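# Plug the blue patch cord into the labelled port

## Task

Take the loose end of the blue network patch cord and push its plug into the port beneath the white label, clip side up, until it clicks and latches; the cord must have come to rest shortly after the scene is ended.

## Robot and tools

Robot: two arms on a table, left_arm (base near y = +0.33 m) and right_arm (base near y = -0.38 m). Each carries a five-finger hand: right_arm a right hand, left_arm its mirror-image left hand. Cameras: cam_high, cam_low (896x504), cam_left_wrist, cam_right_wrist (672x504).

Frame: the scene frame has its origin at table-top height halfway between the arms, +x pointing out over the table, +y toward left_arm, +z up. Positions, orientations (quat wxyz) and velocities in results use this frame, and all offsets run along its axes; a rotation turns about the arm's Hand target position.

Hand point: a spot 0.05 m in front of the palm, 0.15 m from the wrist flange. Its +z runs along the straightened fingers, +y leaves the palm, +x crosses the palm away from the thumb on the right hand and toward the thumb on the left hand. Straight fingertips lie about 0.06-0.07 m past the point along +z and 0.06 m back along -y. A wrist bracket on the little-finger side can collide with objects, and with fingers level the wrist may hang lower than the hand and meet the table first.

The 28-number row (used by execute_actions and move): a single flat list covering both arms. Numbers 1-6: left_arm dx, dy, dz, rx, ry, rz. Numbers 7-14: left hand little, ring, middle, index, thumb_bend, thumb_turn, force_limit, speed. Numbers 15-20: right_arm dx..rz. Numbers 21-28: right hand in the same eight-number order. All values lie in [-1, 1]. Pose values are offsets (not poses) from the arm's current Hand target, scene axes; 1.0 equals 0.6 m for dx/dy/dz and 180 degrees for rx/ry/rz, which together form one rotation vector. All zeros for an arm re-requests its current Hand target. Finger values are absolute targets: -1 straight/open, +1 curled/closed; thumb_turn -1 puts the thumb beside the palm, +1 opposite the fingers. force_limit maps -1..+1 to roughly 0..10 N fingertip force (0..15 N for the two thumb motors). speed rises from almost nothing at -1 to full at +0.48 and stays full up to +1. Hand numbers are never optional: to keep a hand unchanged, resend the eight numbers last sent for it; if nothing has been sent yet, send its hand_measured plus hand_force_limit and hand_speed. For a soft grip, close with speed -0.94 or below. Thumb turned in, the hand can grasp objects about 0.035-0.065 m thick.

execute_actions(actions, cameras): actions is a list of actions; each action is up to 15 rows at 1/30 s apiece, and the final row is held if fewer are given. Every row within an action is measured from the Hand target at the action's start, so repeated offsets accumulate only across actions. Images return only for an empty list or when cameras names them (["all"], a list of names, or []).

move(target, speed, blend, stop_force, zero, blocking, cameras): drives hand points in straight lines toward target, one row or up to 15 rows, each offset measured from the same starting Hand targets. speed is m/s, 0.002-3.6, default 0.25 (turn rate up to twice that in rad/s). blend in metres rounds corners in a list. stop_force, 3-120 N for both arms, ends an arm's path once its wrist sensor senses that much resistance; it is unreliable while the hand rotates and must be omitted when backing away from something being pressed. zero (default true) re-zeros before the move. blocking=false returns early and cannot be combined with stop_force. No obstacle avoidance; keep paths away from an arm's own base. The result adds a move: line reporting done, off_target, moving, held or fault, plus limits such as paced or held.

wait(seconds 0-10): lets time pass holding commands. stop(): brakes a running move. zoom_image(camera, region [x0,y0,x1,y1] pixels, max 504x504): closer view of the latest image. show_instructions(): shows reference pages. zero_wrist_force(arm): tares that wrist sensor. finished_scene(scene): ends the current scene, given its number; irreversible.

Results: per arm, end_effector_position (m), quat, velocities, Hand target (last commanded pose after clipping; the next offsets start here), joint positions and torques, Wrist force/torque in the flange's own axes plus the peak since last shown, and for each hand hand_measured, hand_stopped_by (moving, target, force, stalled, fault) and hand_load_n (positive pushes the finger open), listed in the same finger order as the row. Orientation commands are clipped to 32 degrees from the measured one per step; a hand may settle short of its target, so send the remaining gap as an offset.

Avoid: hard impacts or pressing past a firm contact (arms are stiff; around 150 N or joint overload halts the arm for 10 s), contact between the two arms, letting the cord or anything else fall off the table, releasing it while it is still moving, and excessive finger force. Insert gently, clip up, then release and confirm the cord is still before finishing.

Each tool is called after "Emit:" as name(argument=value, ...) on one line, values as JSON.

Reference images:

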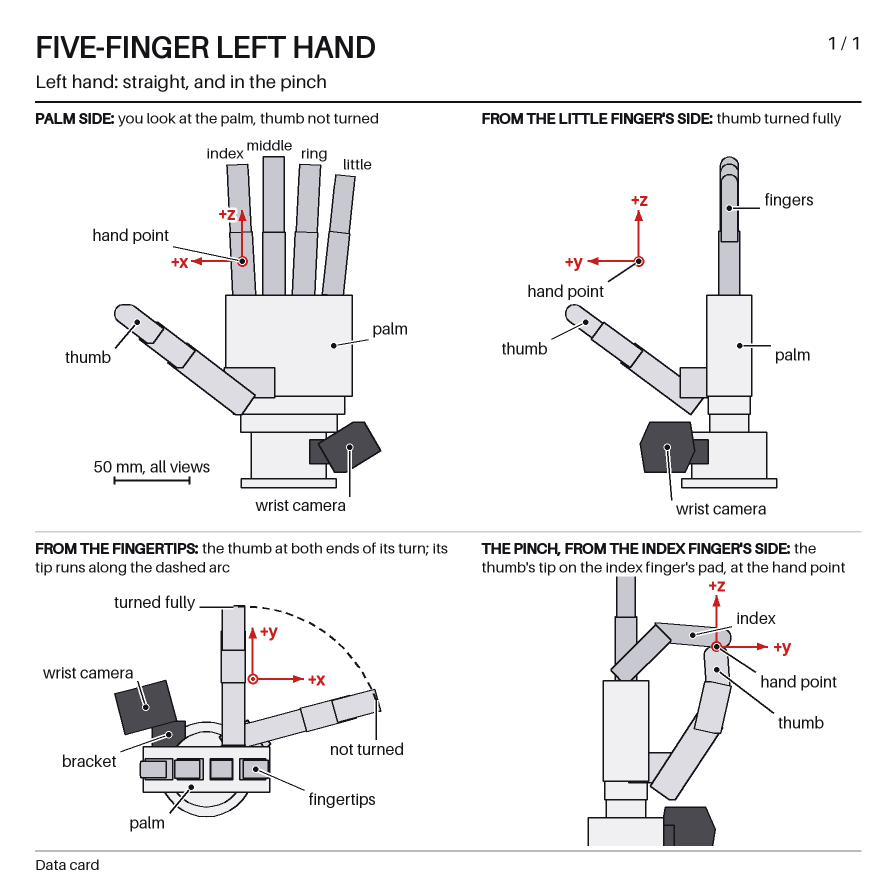

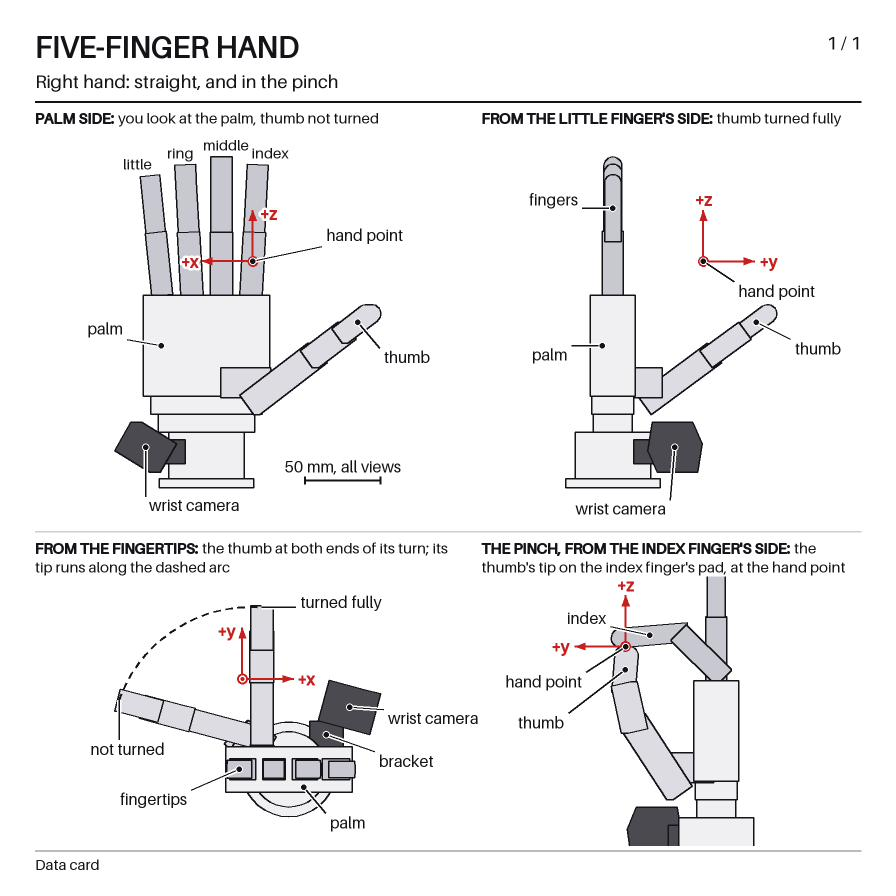

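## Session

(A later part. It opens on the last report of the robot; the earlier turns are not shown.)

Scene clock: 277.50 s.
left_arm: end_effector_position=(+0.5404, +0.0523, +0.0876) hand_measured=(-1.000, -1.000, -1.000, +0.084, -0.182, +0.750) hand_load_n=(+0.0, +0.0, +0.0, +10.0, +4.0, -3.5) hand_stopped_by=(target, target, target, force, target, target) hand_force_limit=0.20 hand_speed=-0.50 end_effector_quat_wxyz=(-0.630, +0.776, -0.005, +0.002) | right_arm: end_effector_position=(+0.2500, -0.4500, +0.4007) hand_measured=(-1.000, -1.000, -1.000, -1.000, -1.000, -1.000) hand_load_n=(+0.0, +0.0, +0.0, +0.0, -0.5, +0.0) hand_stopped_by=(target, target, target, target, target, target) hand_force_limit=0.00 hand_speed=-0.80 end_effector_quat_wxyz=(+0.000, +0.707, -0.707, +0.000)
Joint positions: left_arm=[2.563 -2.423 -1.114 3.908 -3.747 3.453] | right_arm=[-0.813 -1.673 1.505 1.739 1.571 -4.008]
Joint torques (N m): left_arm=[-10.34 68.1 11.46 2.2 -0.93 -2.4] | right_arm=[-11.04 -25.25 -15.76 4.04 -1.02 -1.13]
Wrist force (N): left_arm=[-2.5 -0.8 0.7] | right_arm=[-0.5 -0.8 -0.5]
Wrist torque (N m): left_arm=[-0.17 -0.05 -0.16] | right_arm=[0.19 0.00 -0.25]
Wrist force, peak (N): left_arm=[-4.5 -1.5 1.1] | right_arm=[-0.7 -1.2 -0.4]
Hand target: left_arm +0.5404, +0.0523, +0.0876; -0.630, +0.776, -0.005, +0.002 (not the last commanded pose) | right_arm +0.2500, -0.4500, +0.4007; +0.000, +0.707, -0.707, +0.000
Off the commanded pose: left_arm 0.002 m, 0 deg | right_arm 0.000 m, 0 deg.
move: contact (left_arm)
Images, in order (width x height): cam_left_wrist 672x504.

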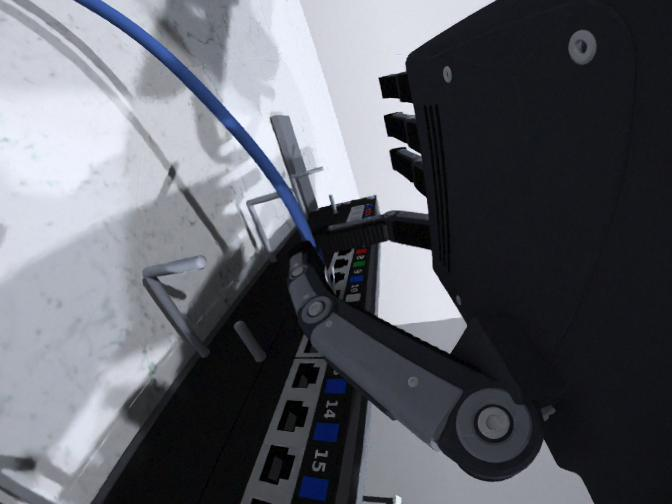

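Emit:
move(target=[[-0.0037,0.0,0,0,0,0,-1,-1,-1,0.65,-0.18,0.75,0.2,-0.5,0,0,0,0,0,0,-1,-1,-1,-1,-1,-1,0,-0.8],[-0.0037,0.001,-0.0007,0,0,0,-1,-1,-1,0.65,-0.18,0.75,0.2,-0.5,0,0,0,0,0,0,-1,-1,-1,-1,-1,-1,0,-0.8]], speed=0.012, cameras=[])

Emit:
move(target=[0.008,0.0,0,0,0,0,-1,-1,-1,0.65,-0.18,0.75,0.2,-0.5,0,0,0,0,0,0,-1,-1,-1,-1,-1,-1,0,-0.8], speed=0.006, stop_force=3, cameras=["cam_left_wrist"])

Emit:
zoom_image(camera="cam_left_wrist", region=[326, 276, 350, 306])

Scene clock: 279.17 s.
left_arm: end_effector_position=(+0.5382, +0.0527, +0.0872) hand_measured=(-1.000, -1.000, -1.000, +0.084, -0.182, +0.750) hand_load_n=(+0.0, +0.0, +0.0, +9.5, +5.0, -1.5) hand_stopped_by=(target, target, target, force, target, target) hand_force_limit=0.20 hand_speed=-0.50 end_effector_quat_wxyz=(-0.630, +0.776, -0.005, +0.003) | right_arm: end_effector_position=(+0.2500, -0.4500, +0.4007) hand_measured=(-1.000, -1.000, -1.000, -1.000, -1.000, -1.000) hand_load_n=(+0.0, +0.0, +0.0, +0.0, +0.0, +0.0) hand_stopped_by=(target, target, target, target, target, target) hand_force_limit=0.00 hand_speed=-0.80 end_effector_quat_wxyz=(+0.000, +0.707, -0.707, +0.000)
Joint positions: left_arm=[2.562 -2.419 -1.123 3.912 -3.748 3.452] | right_arm=[-0.813 -1.673 1.505 1.739 1.571 -4.008]
Joint torques (N m): left_arm=[8.31 67.89 8.99 1.85 2.67 2.04] | right_arm=[-9.87 -24.15 -14.96 4.3 -0.77 -1.11]
Wrist force (N): left_arm=[0.3 -1.0 -0.1] | right_arm=[-0.5 -1.2 -0.6]
Wrist torque (N m): left_arm=[-0.21 -0.02 -0.01] | right_arm=[0.15 0.02 -0.27]
Wrist force, peak (N): left_arm=[-3.0 -1.4 0.5] | right_arm=[-0.8 -1.2 -0.5]
Hand target: left_arm +0.5382, +0.0529, +0.0872; -0.630, +0.776, -0.005, +0.002 | right_arm +0.2500, -0.4500, +0.4007; +0.000, +0.707, -0.707, +0.000
Off the commanded pose: left_arm 0.000 m, 0 deg | right_arm 0.000 m, 0 deg.
move: done
No camera images: "cameras" was empty.

Scene clock: 280.83 s.
left_arm: end_effector_position=(+0.5406, +0.0529, +0.0872) hand_measured=(-1.000, -1.000, -1.000, +0.084, -0.182, +0.750) hand_load_n=(+0.0, +0.0, +0.0, +9.5, +4.5, -3.5) hand_stopped_by=(target, target, target, force, target, target) hand_force_limit=0.20 hand_speed=-0.50 end_effector_quat_wxyz=(-0.630, +0.776, -0.005, +0.002) | right_arm: end_effector_position=(+0.2500, -0.4500, +0.4007) hand_measured=(-1.000, -1.000, -1.000, -1.000, -1.000, -1.000) hand_load_n=(+0.0, +0.0, +0.0, +0.0, +0.0, +0.0) hand_stopped_by=(target, target, target, target, target, target) hand_force_limit=0.00 hand_speed=-0.80 end_effector_quat_wxyz=(+0.000, +0.707, -0.707, +0.000)
Joint positions: left_arm=[2.564 -2.423 -1.116 3.91 -3.746 3.453] | right_arm=[-0.813 -1.673 1.505 1.739 1.571 -4.008]
Joint torques (N m): left_arm=[-9.06 67.98 10.52 2.32 -0.83 -2.4] | right_arm=[-10.5 -24.94 -15.75 4.24 -1.01 -1.18]
Wrist force (N): left_arm=[-2.9 -0.9 0.6] | right_arm=[-0.3 -1.2 -0.5]
Wrist torque (N m): left_arm=[-0.20 -0.01 -0.17] | right_arm=[0.12 -0.03 -0.26]
Wrist force, peak (N): left_arm=[-4.3 -0.9 1.0] | right_arm=[-0.7 -1.4 -0.5]
Hand target: left_arm +0.5406, +0.0529, +0.0872; -0.630, +0.776, -0.005, +0.002 (not the last commanded pose) | right_arm +0.2500, -0.4500, +0.4007; +0.000, +0.707, -0.707, +0.000
Off the commanded pose: left_arm 0.002 m, 0 deg | right_arm 0.000 m, 0 deg.
move: contact (left_arm)
Images, in order (width x height): cam_left_wrist 672x504.

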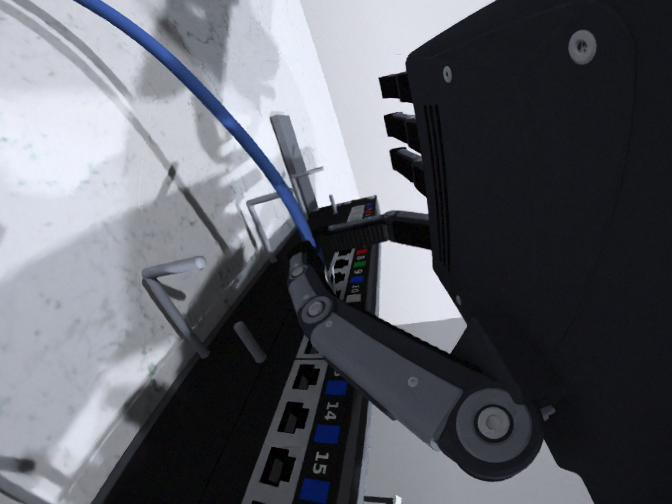

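Scaled by 16.800 from the camera's 672x504 image, which has a finer 960x720 frame.

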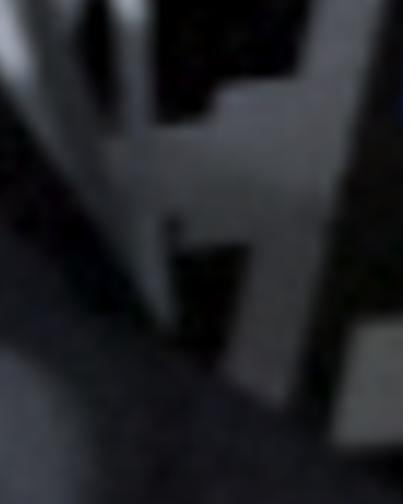

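Emit:
move(target=[-0.0677,0.0,0.0013,0,0,0,-1,-1,-1,0.65,-0.18,0.75,0.2,-0.5,0,0,0,0,0,0,-1,-1,-1,-1,-1,-1,0,-0.8], speed=0.06, cameras=["cam_left_wrist"])

Emit:
zoom_image(camera="cam_left_wrist", region=[320, 230, 400, 310])

Emit:
zoom_image(camera="cam_left_wrist", region=[260, 360, 400, 500])

Scene clock: 282.57 s.
left_arm: end_effector_position=(+0.5001, +0.0529, +0.0880) hand_measured=(-1.000, -1.000, -1.000, +0.084, -0.182, +0.750) hand_load_n=(+0.0, +0.0, +0.0, +9.5, +5.0, -1.5) hand_stopped_by=(target, target, target, force, target, target) hand_force_limit=0.20 hand_speed=-0.50 end_effector_quat_wxyz=(-0.630, +0.776, -0.005, +0.002) | right_arm: end_effector_position=(+0.2500, -0.4500, +0.4007) hand_measured=(-1.000, -1.000, -1.000, -1.000, -1.000, -1.000) hand_load_n=(+0.0, +0.0, +0.0, +0.0, -0.5, +0.0) hand_stopped_by=(target, target, target, target, target, target) hand_force_limit=0.00 hand_speed=-0.80 end_effector_quat_wxyz=(+0.000, +0.707, -0.707, +0.000)
Joint positions: left_arm=[2.532 -2.357 -1.235 3.947 -3.776 3.433] | right_arm=[-0.813 -1.673 1.505 1.739 1.571 -4.008]
Joint torques (N m): left_arm=[-10.43 66.42 8.93 1.46 -1.55 -2.29] | right_arm=[-10.58 -24.3 -15.46 4.3 -1.01 -1.17]
Wrist force (N): left_arm=[0.4 -0.9 0.0] | right_arm=[-0.6 -0.9 -0.5]
Wrist torque (N m): left_arm=[-0.20 -0.05 -0.01] | right_arm=[0.17 0.02 -0.26]
Wrist force, peak (N): left_arm=[-2.9 -0.8 0.5] | right_arm=[-0.6 -1.3 -0.7]
Hand target: left_arm +0.5000, +0.0529, +0.0880; -0.630, +0.776, -0.005, +0.002 | right_arm +0.2500, -0.4500, +0.4007; +0.000, +0.707, -0.707, +0.000
Off the commanded pose: left_arm 0.000 m, 0 deg | right_arm 0.000 m, 0 deg.
move: done
Images, in order (width x height): cam_left_wrist 672x504.

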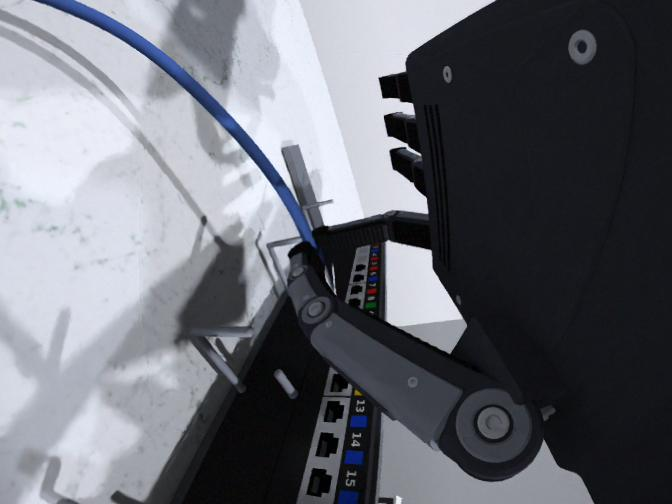

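Scaled by 6.300 from the camera's 672x504 image, which has a finer 960x720 frame.

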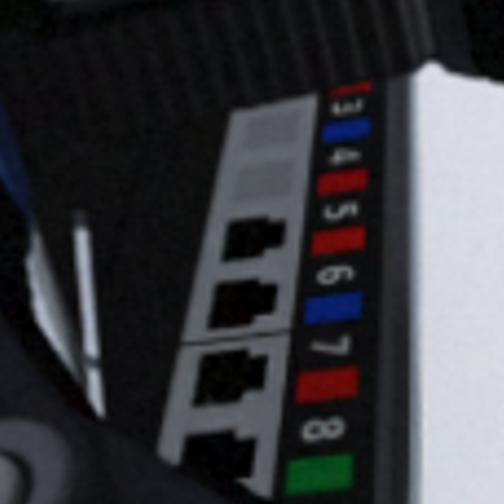

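Scaled by 3.600 from the camera's 672x504 image, which has a finer 960x720 frame.

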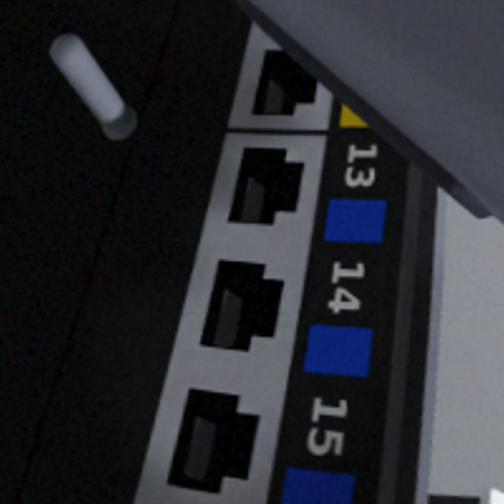

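Emit:
move(target=[[0.04,0.0,0.022,0,0,0,-1,-1,-1,0.65,-0.18,0.75,0.2,-0.5,0,0,0,0,0,0,-1,-1,-1,-1,-1,-1,0,-0.8],[0.058,0.0,0.022,0,0,0,-1,-1,-1,0.65,-0.18,0.75,0.2,-0.5,0,0,0,0,0,0,-1,-1,-1,-1,-1,-1,0,-0.8]], speed=0.05, blend=[0.01,0], cameras=[])

Emit:
move(target=[0.02,0.0,0,0,0,0,-1,-1,-1,0.65,-0.18,0.75,0.2,-0.5,0,0,0,0,0,0,-1,-1,-1,-1,-1,-1,0,-0.8], speed=0.006, stop_force=3, cameras=["cam_left_wrist"])

Emit:
zoom_image(camera="cam_left_wrist", region=[322, 254, 358, 310])

Scene clock: 284.70 s.
left_arm: end_effector_position=(+0.5347, +0.0529, +0.1012) hand_measured=(-1.000, -1.000, -1.000, +0.084, -0.182, +0.750) hand_load_n=(+0.0, +0.0, +0.0, +9.5, +5.0, -1.0) hand_stopped_by=(target, target, target, force, target, target) hand_force_limit=0.20 hand_speed=-0.50 end_effector_quat_wxyz=(-0.630, +0.776, -0.005, +0.002) | right_arm: end_effector_position=(+0.2500, -0.4500, +0.4007) hand_measured=(-1.000, -1.000, -1.000, -1.000, -1.000, -1.000) hand_load_n=(+0.0, +0.0, +0.5, +0.0, -0.5, +0.0) hand_stopped_by=(target, target, target, target, target, target) hand_force_limit=0.00 hand_speed=-0.80 end_effector_quat_wxyz=(+0.000, +0.707, -0.707, +0.000)
Joint positions: left_arm=[2.56 -2.399 -1.122 3.889 -3.75 3.45] | right_arm=[-0.813 -1.673 1.505 1.739 1.571 -4.008]
Joint torques (N m): left_arm=[6.52 45.59 28.64 -1.32 2.62 2.17] | right_arm=[-10.88 -24.93 -16.23 4.2 -0.98 -1.17]
Wrist force (N): left_arm=[0.2 -0.9 -0.1] | right_arm=[-0.3 -0.9 -0.3]
Wrist torque (N m): left_arm=[-0.18 -0.01 -0.21] | right_arm=[0.16 -0.02 -0.25]
Wrist force, peak (N): left_arm=[0.7 -1.1 -0.1] | right_arm=[-0.5 -1.4 -0.3]
Hand target: left_arm +0.5348, +0.0529, +0.1012; -0.630, +0.776, -0.005, +0.002 | right_arm +0.2500, -0.4500, +0.4007; +0.000, +0.707, -0.707, +0.000
Off the commanded pose: left_arm 0.000 m, 0 deg | right_arm 0.000 m, 0 deg.
move: done; blend cut to 0.0054 m at target 1
No camera images: "cameras" was empty.

Scene clock: 286.90 s.
left_arm: end_effector_position=(+0.5405, +0.0529, +0.1012) hand_measured=(-1.000, -1.000, -1.000, +0.084, -0.182, +0.750) hand_load_n=(+0.0, -0.5, +0.0, +9.0, +4.5, -4.5) hand_stopped_by=(target, target, target, force, target, target) hand_force_limit=0.20 hand_speed=-0.50 end_effector_quat_wxyz=(-0.630, +0.776, -0.005, +0.002) | right_arm: end_effector_position=(+0.2500, -0.4500, +0.4007) hand_measured=(-1.000, -1.000, -1.000, -1.000, -1.000, -1.000) hand_load_n=(+0.0, +0.0, +0.0, +0.0, -0.5, +0.0) hand_stopped_by=(target, target, target, target, target, target) hand_force_limit=0.00 hand_speed=-0.80 end_effector_quat_wxyz=(+0.000, +0.707, -0.707, +0.000)
Joint positions: left_arm=[2.564 -2.409 -1.104 3.883 -3.746 3.453] | right_arm=[-0.813 -1.673 1.505 1.739 1.571 -4.008]
Joint torques (N m): left_arm=[-7.67 67.34 9.67 2.19 -0.77 -2.6] | right_arm=[-10.92 -24.17 -15.54 4.27 -0.98 -0.99]
Wrist force (N): left_arm=[-3.0 -1.0 -0.8] | right_arm=[-0.5 -0.8 -0.3]
Wrist torque (N m): left_arm=[-0.19 -0.01 -0.17] | right_arm=[0.17 -0.01 -0.26]
Wrist force, peak (N): left_arm=[-4.7 -1.7 -1.3] | right_arm=[-0.9 -1.1 -0.6]
Hand target: left_arm +0.5405, +0.0529, +0.1012; -0.630, +0.776, -0.005, +0.002 (not the last commanded pose) | right_arm +0.2500, -0.4500, +0.4007; +0.000, +0.707, -0.707, +0.000
Off the commanded pose: left_arm 0.006 m, 0 deg | right_arm 0.000 m, 0 deg.
move: contact (left_arm)
Images, in order (width x height): cam_left_wrist 672x504.

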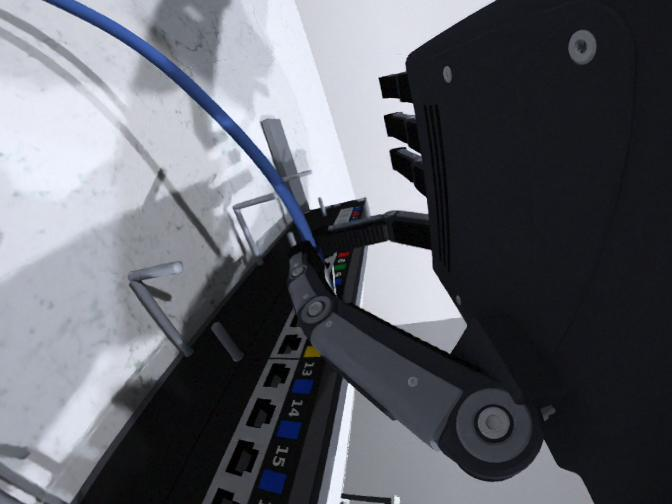

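Scaled by 9.000 from the camera's 672x504 image, which has a finer 960x720 frame.

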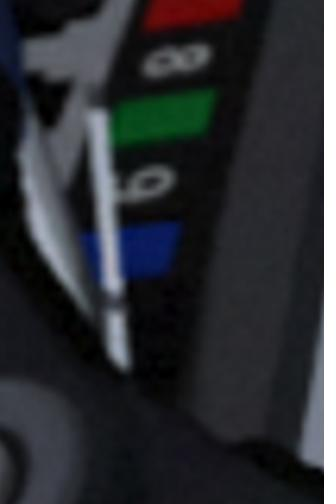

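Emit:
move(target=[[-0.0133,0.0,0,0,0,0,-1,-1,-1,0.65,-0.18,0.75,0.2,-0.5,0,0,0,0,0,0,-1,-1,-1,-1,-1,-1,0,-0.8],[-0.0217,-0.0667,0,0,0,0,-1,-1,-1,0.65,-0.18,0.75,0.2,-0.5,0,0,0,0,0,0,-1,-1,-1,-1,-1,-1,0,-0.8]], speed=0.05, cameras=[])

Emit:
move(target=[0.04,0.0,0,0,0,0,-1,-1,-1,0.65,-0.18,0.75,0.2,-0.5,0,0,0,0,0,0,-1,-1,-1,-1,-1,-1,0,-0.8], speed=0.006, stop_force=3, cameras=["cam_left_wrist"])

Emit:
zoom_image(camera="cam_left_wrist", region=[322, 254, 358, 310])

Scene clock: 289.17 s.
left_arm: end_effector_position=(+0.5275, +0.0130, +0.1012) hand_measured=(-1.000, -1.000, -1.000, +0.084, -0.182, +0.750) hand_load_n=(+0.0, +0.0, +0.0, +9.5, +5.0, -2.0) hand_stopped_by=(target, target, target, force, target, target) hand_force_limit=0.20 hand_speed=-0.50 end_effector_quat_wxyz=(-0.630, +0.776, -0.005, +0.002) | right_arm: end_effector_position=(+0.2500, -0.4500, +0.4007) hand_measured=(-1.000, -1.000, -1.000, -1.000, -1.000, -1.000) hand_load_n=(+0.0, +0.0, +0.0, +0.0, +0.0, +0.0) hand_stopped_by=(target, target, target, target, target, target) hand_force_limit=0.00 hand_speed=-0.80 end_effector_quat_wxyz=(+0.000, +0.707, -0.707, +0.000)
Joint positions: left_arm=[2.509 -2.464 -0.998 3.806 -3.798 3.42] | right_arm=[-0.813 -1.673 1.505 1.739 1.571 -4.008]
Joint torques (N m): left_arm=[-10.96 49.31 28.31 -1.2 -1.59 -2.18] | right_arm=[-11.16 -24.23 -15.72 4.24 -0.73 -1.1]
Wrist force (N): left_arm=[0.3 -0.8 0.1] | right_arm=[-0.4 -1.2 -0.3]
Wrist torque (N m): left_arm=[-0.19 -0.03 -0.02] | right_arm=[0.12 -0.01 -0.26]
Wrist force, peak (N): left_arm=[-3.2 -1.6 -1.1] | right_arm=[-0.2 -1.5 -0.5]
Hand target: left_arm +0.5275, +0.0129, +0.1012; -0.630, +0.776, -0.005, +0.002 | right_arm +0.2500, -0.4500, +0.4007; +0.000, +0.707, -0.707, +0.000
Off the commanded pose: left_arm 0.000 m, 0 deg | right_arm 0.000 m, 0 deg.
move: done
No camera images: "cameras" was empty.

Scene clock: 291.77 s.
left_arm: end_effector_position=(+0.5356, +0.0129, +0.1012) hand_measured=(-1.000, -1.000, -1.000, +0.084, -0.182, +0.750) hand_load_n=(+0.0, +0.0, +0.0, +9.0, +5.0, -3.0) hand_stopped_by=(target, target, target, force, target, target) hand_force_limit=0.20 hand_speed=-0.50 end_effector_quat_wxyz=(-0.630, +0.776, -0.005, +0.002) | right_arm: end_effector_position=(+0.2500, -0.4500, +0.4007) hand_measured=(-1.000, -1.000, -1.000, -1.000, -1.000, -1.000) hand_load_n=(+0.0, +0.0, +0.0, +0.0, +0.0, +0.0) hand_stopped_by=(target, target, target, target, target, target) hand_force_limit=0.00 hand_speed=-0.80 end_effector_quat_wxyz=(+0.000, +0.707, -0.707, +0.000)
Joint positions: left_arm=[2.515 -2.479 -0.97 3.796 -3.792 3.424] | right_arm=[-0.813 -1.673 1.505 1.739 1.571 -4.008]
Joint torques (N m): left_arm=[-8.23 69.6 9.17 0.9 -1.49 -2.17] | right_arm=[-10.47 -24.74 -16.16 4.01 -0.84 -1.08]
Wrist force (N): left_arm=[-0.8 -0.8 -0.2] | right_arm=[-0.1 -1.4 -0.5]
Wrist torque (N m): left_arm=[-0.19 -0.03 -0.19] | right_arm=[0.09 -0.05 -0.26]
Wrist force, peak (N): left_arm=[-3.3 -0.5 -0.5] | right_arm=[-0.4 -1.4 -0.5]
Hand target: left_arm +0.5356, +0.0129, +0.1012; -0.630, +0.776, -0.005, +0.002 (not the last commanded pose) | right_arm +0.2500, -0.4500, +0.4007; +0.000, +0.707, -0.707, +0.000
Off the commanded pose: left_arm 0.016 m, 0 deg | right_arm 0.000 m, 0 deg.
move: contact (left_arm)
Images, in order (width x height): cam_left_wrist 672x504.

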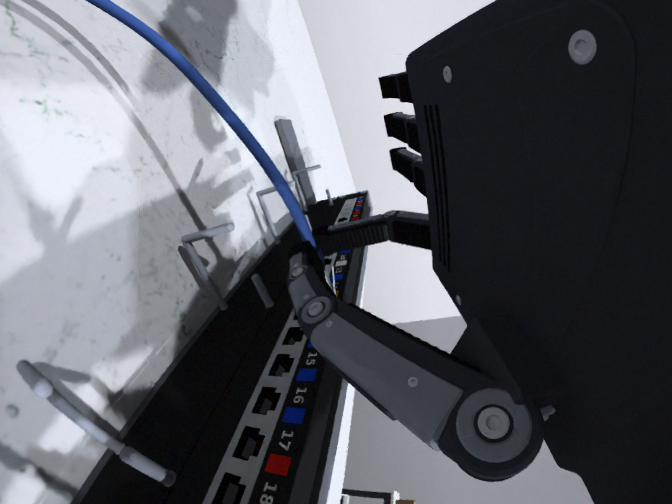

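Scaled by 9.000 from the camera's 672x504 image, which has a finer 960x720 frame.

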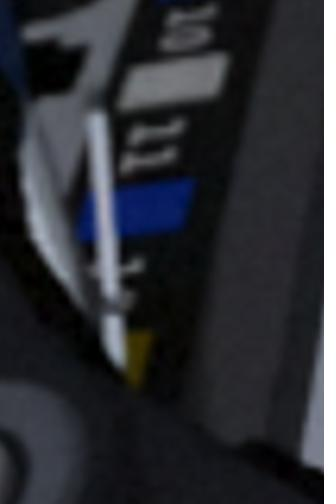

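Emit:
move(target=[[-0.02,0.0,0,0,0,-0.0175,-1,-1,-1,0.65,-0.18,0.75,0.2,-0.5,0,0,0,0,0,0,-1,-1,-1,-1,-1,-1,0,-0.8],[-0.0067,0.0718,-0.0227,0,0,-0.035,-1,-1,-1,0.65,-0.18,0.75,0.2,-0.5,0,0,0,0,0,0,-1,-1,-1,-1,-1,-1,0,-0.8]], speed=0.05, blend=[0.005,0], cameras=["cam_left_wrist"])

Emit:
zoom_image(camera="cam_left_wrist", region=[322, 254, 358, 310])

Scene clock: 294.17 s.
left_arm: end_effector_position=(+0.5316, +0.0559, +0.0876) hand_measured=(-1.000, -1.000, -1.000, +0.084, -0.182, +0.750) hand_load_n=(+0.0, +0.0, +0.0, +9.5, +5.0, -1.0) hand_stopped_by=(target, target, target, force, target, target) hand_force_limit=0.20 hand_speed=-0.50 end_effector_quat_wxyz=(-0.629, +0.775, -0.047, +0.037) | right_arm: end_effector_position=(+0.2500, -0.4500, +0.4007) hand_measured=(-1.000, -1.000, -1.000, -1.000, -1.000, -1.000) hand_load_n=(+0.0, +0.0, +0.0, +0.0, +0.0, +0.0) hand_stopped_by=(target, target, target, target, target, target) hand_force_limit=0.00 hand_speed=-0.80 end_effector_quat_wxyz=(+0.000, +0.707, -0.707, +0.000)
Joint positions: left_arm=[2.546 -2.342 -1.271 4.041 -3.661 3.52] | right_arm=[-0.813 -1.673 1.505 1.739 1.571 -4.008]
Joint torques (N m): left_arm=[7.93 64.25 10.52 1.71 2.79 2.64] | right_arm=[-10.85 -24.57 -14.79 4.09 -0.92 -1.19]
Wrist force (N): left_arm=[0.1 -0.9 -0.2] | right_arm=[-0.6 -1.2 -0.4]
Wrist torque (N m): left_arm=[-0.20 0.00 -0.20] | right_arm=[0.13 0.02 -0.27]
Wrist force, peak (N): left_arm=[0.4 -1.1 0.3] | right_arm=[-0.6 -1.4 -0.3]
Hand target: left_arm +0.5316, +0.0560, +0.0876; -0.629, +0.775, -0.047, +0.037 | right_arm +0.2500, -0.4500, +0.4007; +0.000, +0.707, -0.707, +0.000
Off the commanded pose: left_arm 0.000 m, 0 deg | right_arm 0.000 m, 0 deg.
move: done
Images, in order (width x height): cam_left_wrist 672x504.

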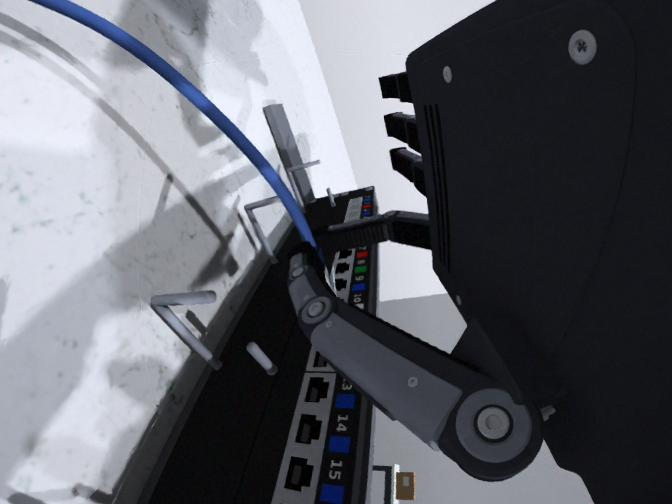

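Scaled by 9.000 from the camera's 672x504 image, which has a finer 960x720 frame.

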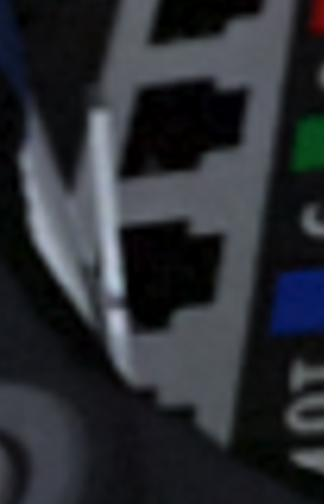

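Emit:
move(target=[0.02,-0.00245,0,0,0,0,-1,-1,-1,0.65,-0.18,0.75,0.2,-0.5,0,0,0,0,0,0,-1,-1,-1,-1,-1,-1,0,-0.8], speed=0.006, stop_force=3, cameras=["cam_left_wrist"])

Emit:
zoom_image(camera="cam_left_wrist", region=[322, 254, 358, 310])

Scene clock: 297.07 s.
left_arm: end_effector_position=(+0.5411, +0.0548, +0.0875) hand_measured=(-1.000, -1.000, -1.000, +0.084, -0.182, +0.750) hand_load_n=(+0.0, +0.0, +0.0, +9.5, +5.0, -3.0) hand_stopped_by=(target, target, target, force, target, target) hand_force_limit=0.20 hand_speed=-0.50 end_effector_quat_wxyz=(-0.629, +0.775, -0.047, +0.037) | right_arm: end_effector_position=(+0.2500, -0.4500, +0.4007) hand_measured=(-1.000, -1.000, -1.000, -1.000, -1.000, -1.000) hand_load_n=(+0.0, +0.0, +0.0, +0.0, +0.0, +0.0) hand_stopped_by=(target, target, target, target, target, target) hand_force_limit=0.00 hand_speed=-0.80 end_effector_quat_wxyz=(+0.000, +0.707, -0.707, +0.000)
Joint positions: left_arm=[2.553 -2.359 -1.242 4.033 -3.655 3.526] | right_arm=[-0.813 -1.673 1.505 1.739 1.571 -4.008]
Joint torques (N m): left_arm=[-9.97 65.05 9.03 2.43 -0.87 -2.41] | right_arm=[-10.39 -24.66 -15.28 4.43 -0.94 -1.18]
Wrist force (N): left_arm=[-2.9 -0.7 0.6] | right_arm=[-0.3 -0.9 0.0]
Wrist torque (N m): left_arm=[-0.16 0.01 -0.19] | right_arm=[0.14 -0.04 -0.25]
Wrist force, peak (N): left_arm=[-4.8 -1.3 0.9] | right_arm=[-0.5 -1.4 -0.6]
Hand target: left_arm +0.5411, +0.0548, +0.0875; -0.629, +0.775, -0.047, +0.037 (not the last commanded pose) | right_arm +0.2500, -0.4500, +0.4007; +0.000, +0.707, -0.707, +0.000
Off the commanded pose: left_arm 0.003 m, 0 deg | right_arm 0.000 m, 0 deg.
move: contact (left_arm)
Images, in order (width x height): cam_left_wrist 672x504.

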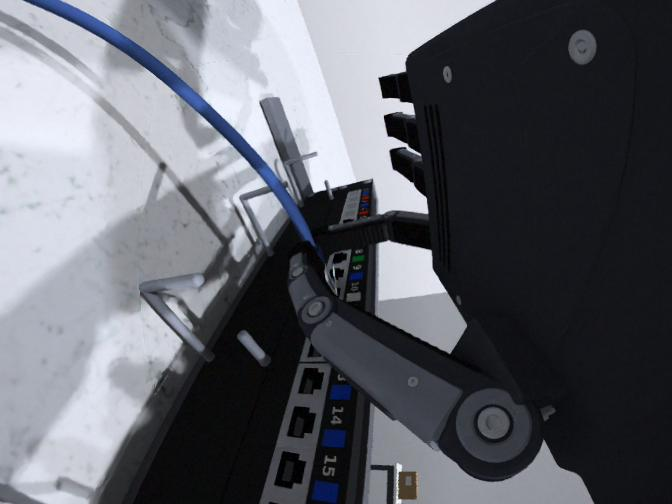

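Scaled by 9.000 from the camera's 672x504 image, which has a finer 960x720 frame.

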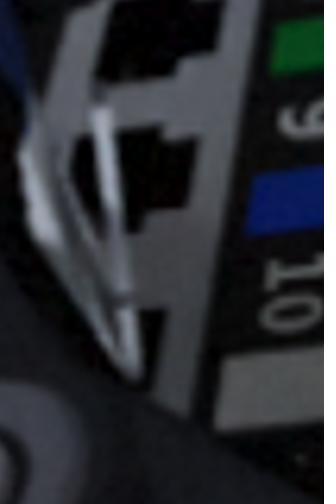

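Emit:
move(target=[[-0.0037,0.0005,0.0,0,0,0,-1,-1,-1,0.65,-0.18,0.75,0.2,-0.5,0,0,0,0,0,0,-1,-1,-1,-1,-1,-1,0,-0.8],[-0.0037,0.0018,-0.0015,0,0,0,-1,-1,-1,0.65,-0.18,0.75,0.2,-0.5,0,0,0,0,0,0,-1,-1,-1,-1,-1,-1,0,-0.8]], speed=0.012, cameras=[])

Emit:
move(target=[0.0083,-0.001,0,0,0,0,-1,-1,-1,0.65,-0.18,0.75,0.2,-0.5,0,0,0,0,0,0,-1,-1,-1,-1,-1,-1,0,-0.8], speed=0.006, stop_force=3, cameras=["cam_left_wrist"])

Emit:
zoom_image(camera="cam_left_wrist", region=[322, 254, 358, 310])

Scene clock: 298.23 s.
left_arm: end_effector_position=(+0.5388, +0.0558, +0.0867) hand_measured=(-1.000, -1.000, -1.000, +0.084, -0.182, +0.750) hand_load_n=(+0.0, +0.0, +0.0, +9.5, +5.0, -1.5) hand_stopped_by=(target, target, target, force, target, target) hand_force_limit=0.20 hand_speed=-0.50 end_effector_quat_wxyz=(-0.629, +0.775, -0.047, +0.037) | right_arm: end_effector_position=(+0.2500, -0.4500, +0.4007) hand_measured=(-1.000, -1.000, -1.000, -1.000, -1.000, -1.000) hand_load_n=(+0.0, +0.0, +0.0, +0.0, +0.0, +0.0) hand_stopped_by=(target, target, target, target, target, target) hand_force_limit=0.00 hand_speed=-0.80 end_effector_quat_wxyz=(+0.000, +0.707, -0.707, +0.000)
Joint positions: left_arm=[2.552 -2.354 -1.252 4.039 -3.656 3.525] | right_arm=[-0.813 -1.673 1.505 1.739 1.571 -4.008]
Joint torques (N m): left_arm=[8.21 64.54 11.13 1.82 3.05 2.07] | right_arm=[-10.24 -24.4 -15.41 4.25 -0.89 -1.06]
Wrist force (N): left_arm=[0.1 -0.9 0.0] | right_arm=[-0.3 -0.9 -0.6]
Wrist torque (N m): left_arm=[-0.20 0.00 -0.02] | right_arm=[0.17 -0.02 -0.25]
Wrist force, peak (N): left_arm=[-2.9 -1.2 0.4] | right_arm=[-0.4 -1.4 -0.6]
Hand target: left_arm +0.5389, +0.0559, +0.0866; -0.629, +0.775, -0.047, +0.037 | right_arm +0.2500, -0.4500, +0.4007; +0.000, +0.707, -0.707, +0.000
Off the commanded pose: left_arm 0.000 m, 0 deg | right_arm 0.000 m, 0 deg.
move: done
No camera images: "cameras" was empty.

Scene clock: 299.73 s.
left_arm: end_effector_position=(+0.5403, +0.0557, +0.0867) hand_measured=(-1.000, -1.000, -1.000, +0.084, -0.182, +0.750) hand_load_n=(+0.0, +0.0, +0.0, +9.5, +5.0, -3.5) hand_stopped_by=(target, target, target, force, target, target) hand_force_limit=0.20 hand_speed=-0.50 end_effector_quat_wxyz=(-0.629, +0.775, -0.047, +0.037) | right_arm: end_effector_position=(+0.2500, -0.4500, +0.4007) hand_measured=(-1.000, -1.000, -1.000, -1.000, -1.000, -1.000) hand_load_n=(+0.0, +0.0, +0.0, +0.0, +0.0, +0.0) hand_stopped_by=(target, target, target, target, target, target) hand_force_limit=0.00 hand_speed=-0.80 end_effector_quat_wxyz=(+0.000, +0.707, -0.707, +0.000)
Joint positions: left_arm=[2.553 -2.357 -1.248 4.038 -3.655 3.526] | right_arm=[-0.813 -1.673 1.505 1.739 1.571 -4.008]
Joint torques (N m): left_arm=[-8.82 64.82 10 2.59 -0.7 -2.48] | right_arm=[-11.5 -25.55 -16.01 4.31 -0.98 -1.32]
Wrist force (N): left_arm=[-3.3 -1.3 -0.3] | right_arm=[-0.4 -1.1 -0.3]
Wrist torque (N m): left_arm=[-0.21 -0.02 -0.17] | right_arm=[0.14 0.00 -0.26]
Wrist force, peak (N): left_arm=[-5.2 -1.9 -0.7] | right_arm=[-0.7 -1.3 -0.2]
Hand target: left_arm +0.5403, +0.0557, +0.0867; -0.629, +0.775, -0.047, +0.037 (not the last commanded pose) | right_arm +0.2500, -0.4500, +0.4007; +0.000, +0.707, -0.707, +0.000
Off the commanded pose: left_arm 0.004 m, 0 deg | right_arm 0.000 m, 0 deg.
move: contact (left_arm)
Images, in order (width x height): cam_left_wrist 672x504.

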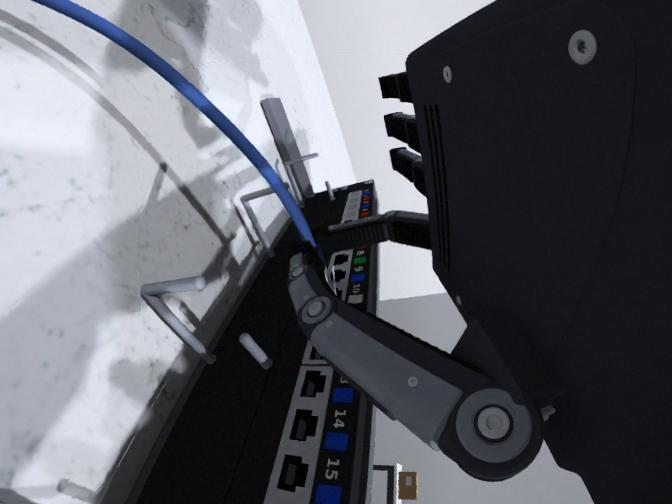

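Scaled by 9.000 from the camera's 672x504 image, which has a finer 960x720 frame.

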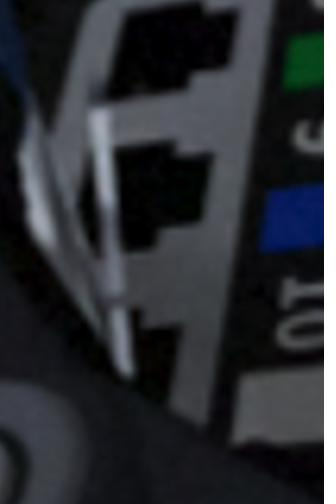

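Emit:
move(target=[[-0.003,0.0004,0.0,0,0,0,-1,-1,-1,0.65,-0.18,0.75,0.2,-0.5,0,0,0,0,0,0,-1,-1,-1,-1,-1,-1,0,-0.8],[-0.003,-0.0005,0.0007,0,0,0,-1,-1,-1,0.65,-0.18,0.75,0.2,-0.5,0,0,0,0,0,0,-1,-1,-1,-1,-1,-1,0,-0.8]], speed=0.012, cameras=[])

Emit:
move(target=[0.01,-0.0012,0,0,0,0,-1,-1,-1,0.65,-0.18,0.75,0.2,-0.5,0,0,0,0,0,0,-1,-1,-1,-1,-1,-1,0,-0.8], speed=0.006, stop_force=3, cameras=["cam_left_wrist"])

Emit:
zoom_image(camera="cam_left_wrist", region=[322, 254, 358, 310])

Scene clock: 300.67 s.
left_arm: end_effector_position=(+0.5385, +0.0556, +0.0870) hand_measured=(-1.000, -1.000, -1.000, +0.084, -0.182, +0.750) hand_load_n=(+0.0, +0.0, +0.0, +9.5, +5.0, -1.5) hand_stopped_by=(target, target, target, force, target, target) hand_force_limit=0.20 hand_speed=-0.50 end_effector_quat_wxyz=(-0.629, +0.775, -0.047, +0.037) | right_arm: end_effector_position=(+0.2500, -0.4500, +0.4007) hand_measured=(-1.000, -1.000, -1.000, -1.000, -1.000, -1.000) hand_load_n=(+0.0, +0.0, +0.0, +0.0, +0.0, +0.0) hand_stopped_by=(target, target, target, target, target, target) hand_force_limit=0.00 hand_speed=-0.80 end_effector_quat_wxyz=(+0.000, +0.707, -0.707, +0.000)
Joint positions: left_arm=[2.552 -2.354 -1.252 4.038 -3.656 3.525] | right_arm=[-0.813 -1.673 1.505 1.739 1.571 -4.008]
Joint torques (N m): left_arm=[-10.09 62.36 27.48 -1.01 -1.19 -1.9] | right_arm=[-11.1 -25.09 -15.54 4.12 -0.8 -1.03]
Wrist force (N): left_arm=[0.2 -1.0 -0.2] | right_arm=[-0.3 -1.4 -0.5]
Wrist torque (N m): left_arm=[-0.20 -0.02 -0.01] | right_arm=[0.08 -0.01 -0.26]
Wrist force, peak (N): left_arm=[-3.6 -1.6 -0.5] | right_arm=[-0.3 -1.4 -0.5]
Hand target: left_arm +0.5385, +0.0554, +0.0871; -0.629, +0.775, -0.047, +0.037 | right_arm +0.2500, -0.4500, +0.4007; +0.000, +0.707, -0.707, +0.000
Off the commanded pose: left_arm 0.000 m, 0 deg | right_arm 0.000 m, 0 deg.
move: done
No camera images: "cameras" was empty.

Scene clock: 302.23 s.
left_arm: end_effector_position=(+0.5403, +0.0552, +0.0871) hand_measured=(-1.000, -1.000, -1.000, +0.084, -0.182, +0.750) hand_load_n=(+0.0, +0.0, +0.0, +9.5, +5.0, -3.5) hand_stopped_by=(target, target, target, force, target, target) hand_force_limit=0.20 hand_speed=-0.50 end_effector_quat_wxyz=(-0.629, +0.775, -0.047, +0.037) | right_arm: end_effector_position=(+0.2500, -0.4500, +0.4007) hand_measured=(-1.000, -1.000, -1.000, -1.000, -1.000, -1.000) hand_load_n=(+0.0, +0.0, +0.0, +0.0, +0.0, +0.0) hand_stopped_by=(target, target, target, target, target, target) hand_force_limit=0.00 hand_speed=-0.80 end_effector_quat_wxyz=(+0.000, +0.707, -0.707, +0.000)
Joint positions: left_arm=[2.553 -2.357 -1.246 4.035 -3.655 3.526] | right_arm=[-0.813 -1.673 1.505 1.739 1.571 -4.008]
Joint torques (N m): left_arm=[-7.81 66.09 8.66 2.67 -0.45 -2.33] | right_arm=[-11.75 -23.73 -14.71 4.19 -0.66 -1.16]
Wrist force (N): left_arm=[-3.7 -1.7 -0.6] | right_arm=[-0.4 -1.3 -0.5]
Wrist torque (N m): left_arm=[-0.20 0.02 -0.18] | right_arm=[0.11 -0.01 -0.27]
Wrist force, peak (N): left_arm=[-5.2 -1.9 -1.0] | right_arm=[-0.5 -1.4 -0.4]
Hand target: left_arm +0.5403, +0.0552, +0.0871; -0.629, +0.775, -0.047, +0.037 (not the last commanded pose) | right_arm +0.2500, -0.4500, +0.4007; +0.000, +0.707, -0.707, +0.000
Off the commanded pose: left_arm 0.004 m, 0 deg | right_arm 0.000 m, 0 deg.
move: contact (left_arm)
Images, in order (width x height): cam_left_wrist 672x504.

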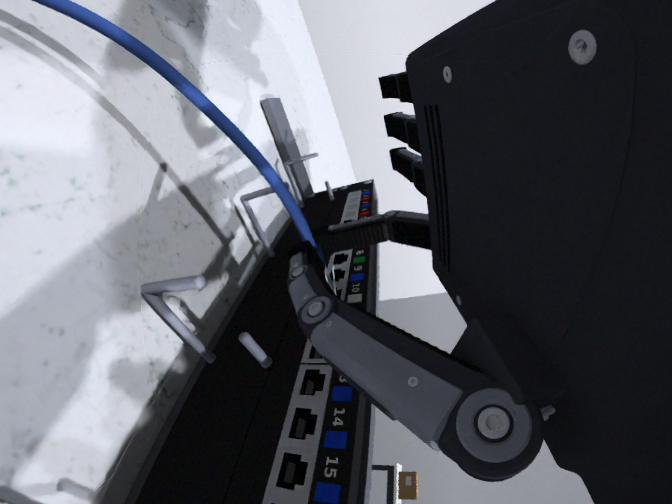

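Scaled by 9.000 from the camera's 672x504 image, which has a finer 960x720 frame.

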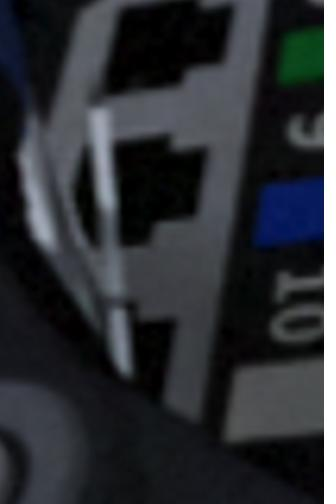

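Emit:
move(target=[[-0.0037,0.0004,0.0,0,0,0,-1,-1,-1,0.65,-0.18,0.75,0.2,-0.5,0,0,0,0,0,0,-1,-1,-1,-1,-1,-1,0,-0.8],[-0.0037,0.0006,0.002,0,0,0,-1,-1,-1,0.65,-0.18,0.75,0.2,-0.5,0,0,0,0,0,0,-1,-1,-1,-1,-1,-1,0,-0.8]], speed=0.012, cameras=[])

Emit:
move(target=[0.01,-0.0012,0,0,0,0,-1,-1,-1,0.65,-0.18,0.75,0.2,-0.5,0,0,0,0,0,0,-1,-1,-1,-1,-1,-1,0,-0.8], speed=0.006, stop_force=3, cameras=["cam_left_wrist"])

Emit:
zoom_image(camera="cam_left_wrist", region=[322, 254, 358, 310])

Scene clock: 303.43 s.
left_arm: end_effector_position=(+0.5382, +0.0555, +0.0881) hand_measured=(-1.000, -1.000, -1.000, +0.084, -0.182, +0.750) hand_load_n=(+0.0, +0.0, +0.0, +10.0, +5.0, -1.0) hand_stopped_by=(target, target, target, force, target, target) hand_force_limit=0.20 hand_speed=-0.50 end_effector_quat_wxyz=(-0.629, +0.775, -0.047, +0.037) | right_arm: end_effector_position=(+0.2500, -0.4500, +0.4007) hand_measured=(-1.000, -1.000, -1.000, -1.000, -1.000, -1.000) hand_load_n=(+0.0, +0.0, +0.0, +0.0, +0.0, +0.0) hand_stopped_by=(target, target, target, target, target, target) hand_force_limit=0.00 hand_speed=-0.80 end_effector_quat_wxyz=(+0.000, +0.707, -0.707, +0.000)
Joint positions: left_arm=[2.551 -2.352 -1.252 4.036 -3.657 3.525] | right_arm=[-0.813 -1.673 1.505 1.739 1.571 -4.008]
Joint torques (N m): left_arm=[-10.32 63.68 8.97 -0.8 -1.47 -1.86] | right_arm=[-11.09 -25.25 -15.76 4.21 -0.77 -1.1]
Wrist force (N): left_arm=[-0.2 -0.9 -0.1] | right_arm=[-0.3 -1.1 -0.4]
Wrist torque (N m): left_arm=[-0.19 0.03 -0.03] | right_arm=[0.13 -0.03 -0.26]
Wrist force, peak (N): left_arm=[-3.8 -1.8 -0.5] | right_arm=[-0.8 -1.4 -0.1]
Hand target: left_arm +0.5381, +0.0555, +0.0883; -0.629, +0.775, -0.047, +0.037 | right_arm +0.2500, -0.4500, +0.4007; +0.000, +0.707, -0.707, +0.000
Off the commanded pose: left_arm 0.000 m, 0 deg | right_arm 0.000 m, 0 deg.
move: done
No camera images: "cameras" was empty.

Scene clock: 305.17 s.
left_arm: end_effector_position=(+0.5411, +0.0552, +0.0883) hand_measured=(-1.000, -1.000, -1.000, +0.084, -0.182, +0.750) hand_load_n=(+0.0, +0.0, -0.5, +9.5, +4.5, -3.0) hand_stopped_by=(target, target, target, force, target, target) hand_force_limit=0.20 hand_speed=-0.50 end_effector_quat_wxyz=(-0.629, +0.775, -0.047, +0.037) | right_arm: end_effector_position=(+0.2500, -0.4500, +0.4007) hand_measured=(-1.000, -1.000, -1.000, -1.000, -1.000, -1.000) hand_load_n=(+0.0, +0.0, +0.0, +0.0, -0.5, +0.0) hand_stopped_by=(target, target, target, target, target, target) hand_force_limit=0.00 hand_speed=-0.80 end_effector_quat_wxyz=(+0.000, +0.707, -0.707, +0.000)
Joint positions: left_arm=[2.553 -2.357 -1.243 4.033 -3.655 3.527] | right_arm=[-0.813 -1.673 1.505 1.739 1.571 -4.008]
Joint torques (N m): left_arm=[-8.5 65.82 10.23 2.46 -0.5 -2.33] | right_arm=[-11.15 -23.66 -15.98 4.02 -1.01 -0.91]
Wrist force (N): left_arm=[-2.7 -0.3 0.8] | right_arm=[-0.5 -1.1 -0.3]
Wrist torque (N m): left_arm=[-0.20 0.01 -0.18] | right_arm=[0.13 0.01 -0.26]
Wrist force, peak (N): left_arm=[-4.5 -0.7 0.8] | right_arm=[-0.3 -1.5 -0.5]
Hand target: left_arm +0.5411, +0.0552, +0.0883; -0.629, +0.775, -0.047, +0.037 (not the last commanded pose) | right_arm +0.2500, -0.4500, +0.4007; +0.000, +0.707, -0.707, +0.000
Off the commanded pose: left_arm 0.003 m, 0 deg | right_arm 0.000 m, 0 deg.
move: contact (left_arm)
Images, in order (width x height): cam_left_wrist 672x504.

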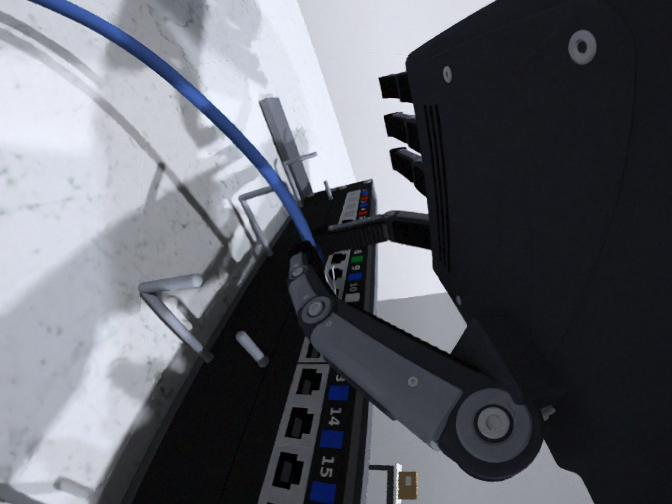

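Scaled by 9.000 from the camera's 672x504 image, which has a finer 960x720 frame.

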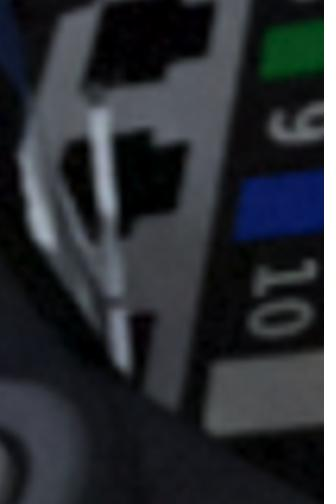

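Emit:
move(target=[[-0.004,0.0005,0.0,0,0,0,-1,-1,-1,0.65,-0.18,0.75,0.2,-0.5,0,0,0,0,0,0,-1,-1,-1,-1,-1,-1,0,-0.8],[-0.005,-0.0005,-0.002,0.02206,-0.00271,0,-1,-1,-1,0.65,-0.18,0.75,0.2,-0.5,0,0,0,0,0,0,-1,-1,-1,-1,-1,-1,0,-0.8]], speed=0.03, cameras=["cam_left_wrist"])

Emit:
zoom_image(camera="cam_left_wrist", region=[322, 254, 358, 310])

Emit:
move(target=[0.01,-0.0012,0,0,0,0,-1,-1,-1,0.65,-0.18,0.75,0.2,-0.5,0,0,0,0,0,0,-1,-1,-1,-1,-1,-1,0,-0.8], speed=0.006, stop_force=3, cameras=["cam_left_wrist"])

Emit:
zoom_image(camera="cam_left_wrist", region=[322, 254, 358, 310])

Scene clock: 309.00 s.
left_arm: end_effector_position=(+0.5381, +0.0549, +0.0871) hand_measured=(-1.000, -1.000, -1.000, +0.084, -0.182, +0.750) hand_load_n=(+0.0, -0.5, +0.0, +9.5, +5.0, -1.0) hand_stopped_by=(target, target, target, force, target, target) hand_force_limit=0.20 hand_speed=-0.50 end_effector_quat_wxyz=(-0.656, +0.753, -0.046, +0.039) | right_arm: end_effector_position=(+0.2500, -0.4500, +0.4007) hand_measured=(-1.000, -1.000, -1.000, -1.000, -1.000, -1.000) hand_load_n=(+0.0, +0.0, +0.0, +0.0, +0.0, +0.0) hand_stopped_by=(target, target, target, target, target, target) hand_force_limit=0.00 hand_speed=-0.80 end_effector_quat_wxyz=(+0.000, +0.707, -0.707, +0.000)
Joint positions: left_arm=[2.541 -2.407 -1.185 3.881 -3.644 3.399] | right_arm=[-0.813 -1.673 1.505 1.739 1.571 -4.008]
Joint torques (N m): left_arm=[-10.7 45.12 26.74 -1.65 2.54 -2.03] | right_arm=[-11.63 -23.75 -16.43 4.2 -0.74 -1.14]
Wrist force (N): left_arm=[0.2 -0.6 -0.1] | right_arm=[-0.3 -1.2 -0.3]
Wrist torque (N m): left_arm=[-0.15 -0.02 -0.03] | right_arm=[0.12 -0.02 -0.26]
Wrist force, peak (N): left_arm=[-2.9 -1.0 0.2] | right_arm=[-0.6 -1.4 0.0]
Hand target: left_arm +0.5381, +0.0549, +0.0871; -0.656, +0.753, -0.046, +0.039 | right_arm +0.2500, -0.4500, +0.4007; +0.000, +0.707, -0.707, +0.000
Off the commanded pose: left_arm 0.000 m, 0 deg | right_arm 0.000 m, 0 deg.
move: done
Images, in order (width x height): cam_left_wrist 672x504.

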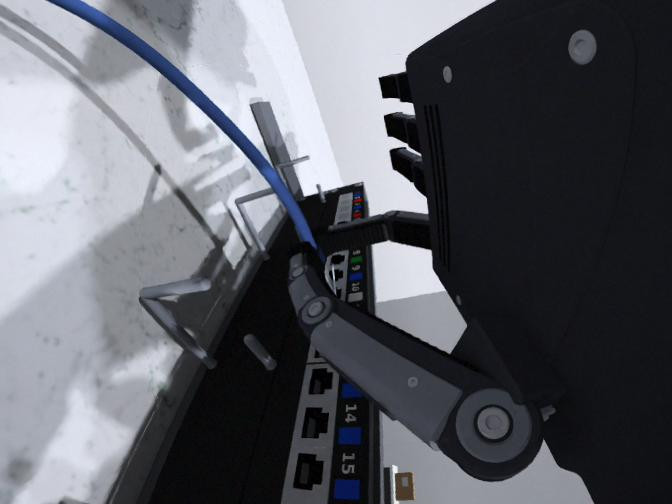

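Scaled by 9.000 from the camera's 672x504 image, which has a finer 960x720 frame.

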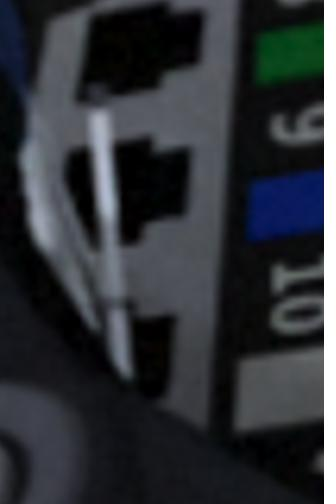

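Scene clock: 310.73 s.
left_arm: end_effector_position=(+0.5411, +0.0545, +0.0871) hand_measured=(-1.000, -1.000, -1.000, +0.084, -0.182, +0.750) hand_load_n=(+0.0, +0.0, +0.0, +9.5, +5.0, -3.0) hand_stopped_by=(target, target, target, force, target, target) hand_force_limit=0.20 hand_speed=-0.50 end_effector_quat_wxyz=(-0.656, +0.753, -0.046, +0.039) | right_arm: end_effector_position=(+0.2500, -0.4500, +0.4007) hand_measured=(-1.000, -1.000, -1.000, -1.000, -1.000, -1.000) hand_load_n=(+0.0, +0.0, +0.0, +0.0, +0.0, +0.0) hand_stopped_by=(target, target, target, target, target, target) hand_force_limit=0.00 hand_speed=-0.80 end_effector_quat_wxyz=(+0.000, +0.707, -0.707, +0.000)
Joint positions: left_arm=[2.543 -2.412 -1.175 3.877 -3.642 3.4] | right_arm=[-0.813 -1.673 1.505 1.739 1.571 -4.008]
Joint torques (N m): left_arm=[-9.23 67.28 9.75 1.9 -0.65 -2.44] | right_arm=[-10.9 -25.75 -15.33 4.29 -0.69 -0.97]
Wrist force (N): left_arm=[-3.0 -0.5 0.6] | right_arm=[-0.3 -1.0 -0.4]
Wrist torque (N m): left_arm=[-0.18 0.01 -0.20] | right_arm=[0.16 -0.02 -0.25]
Wrist force, peak (N): left_arm=[-4.8 -0.9 0.6] | right_arm=[-1.1 -1.3 -0.1]
Hand target: left_arm +0.5411, +0.0545, +0.0871; -0.656, +0.753, -0.046, +0.039 (not the last commanded pose) | right_arm +0.2500, -0.4500, +0.4007; +0.000, +0.707, -0.707, +0.000
Off the commanded pose: left_arm 0.003 m, 0 deg | right_arm 0.000 m, 0 deg.
move: contact (left_arm)
Images, in order (width x height): cam_left_wrist 672x504.

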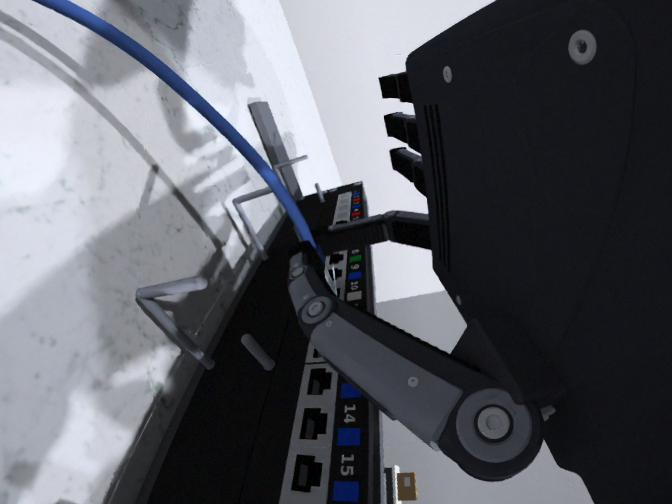

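Scaled by 9.000 from the camera's 672x504 image, which has a finer 960x720 frame.

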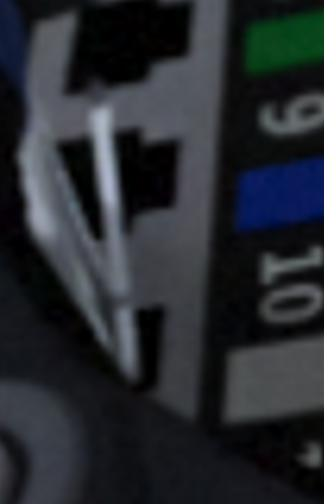

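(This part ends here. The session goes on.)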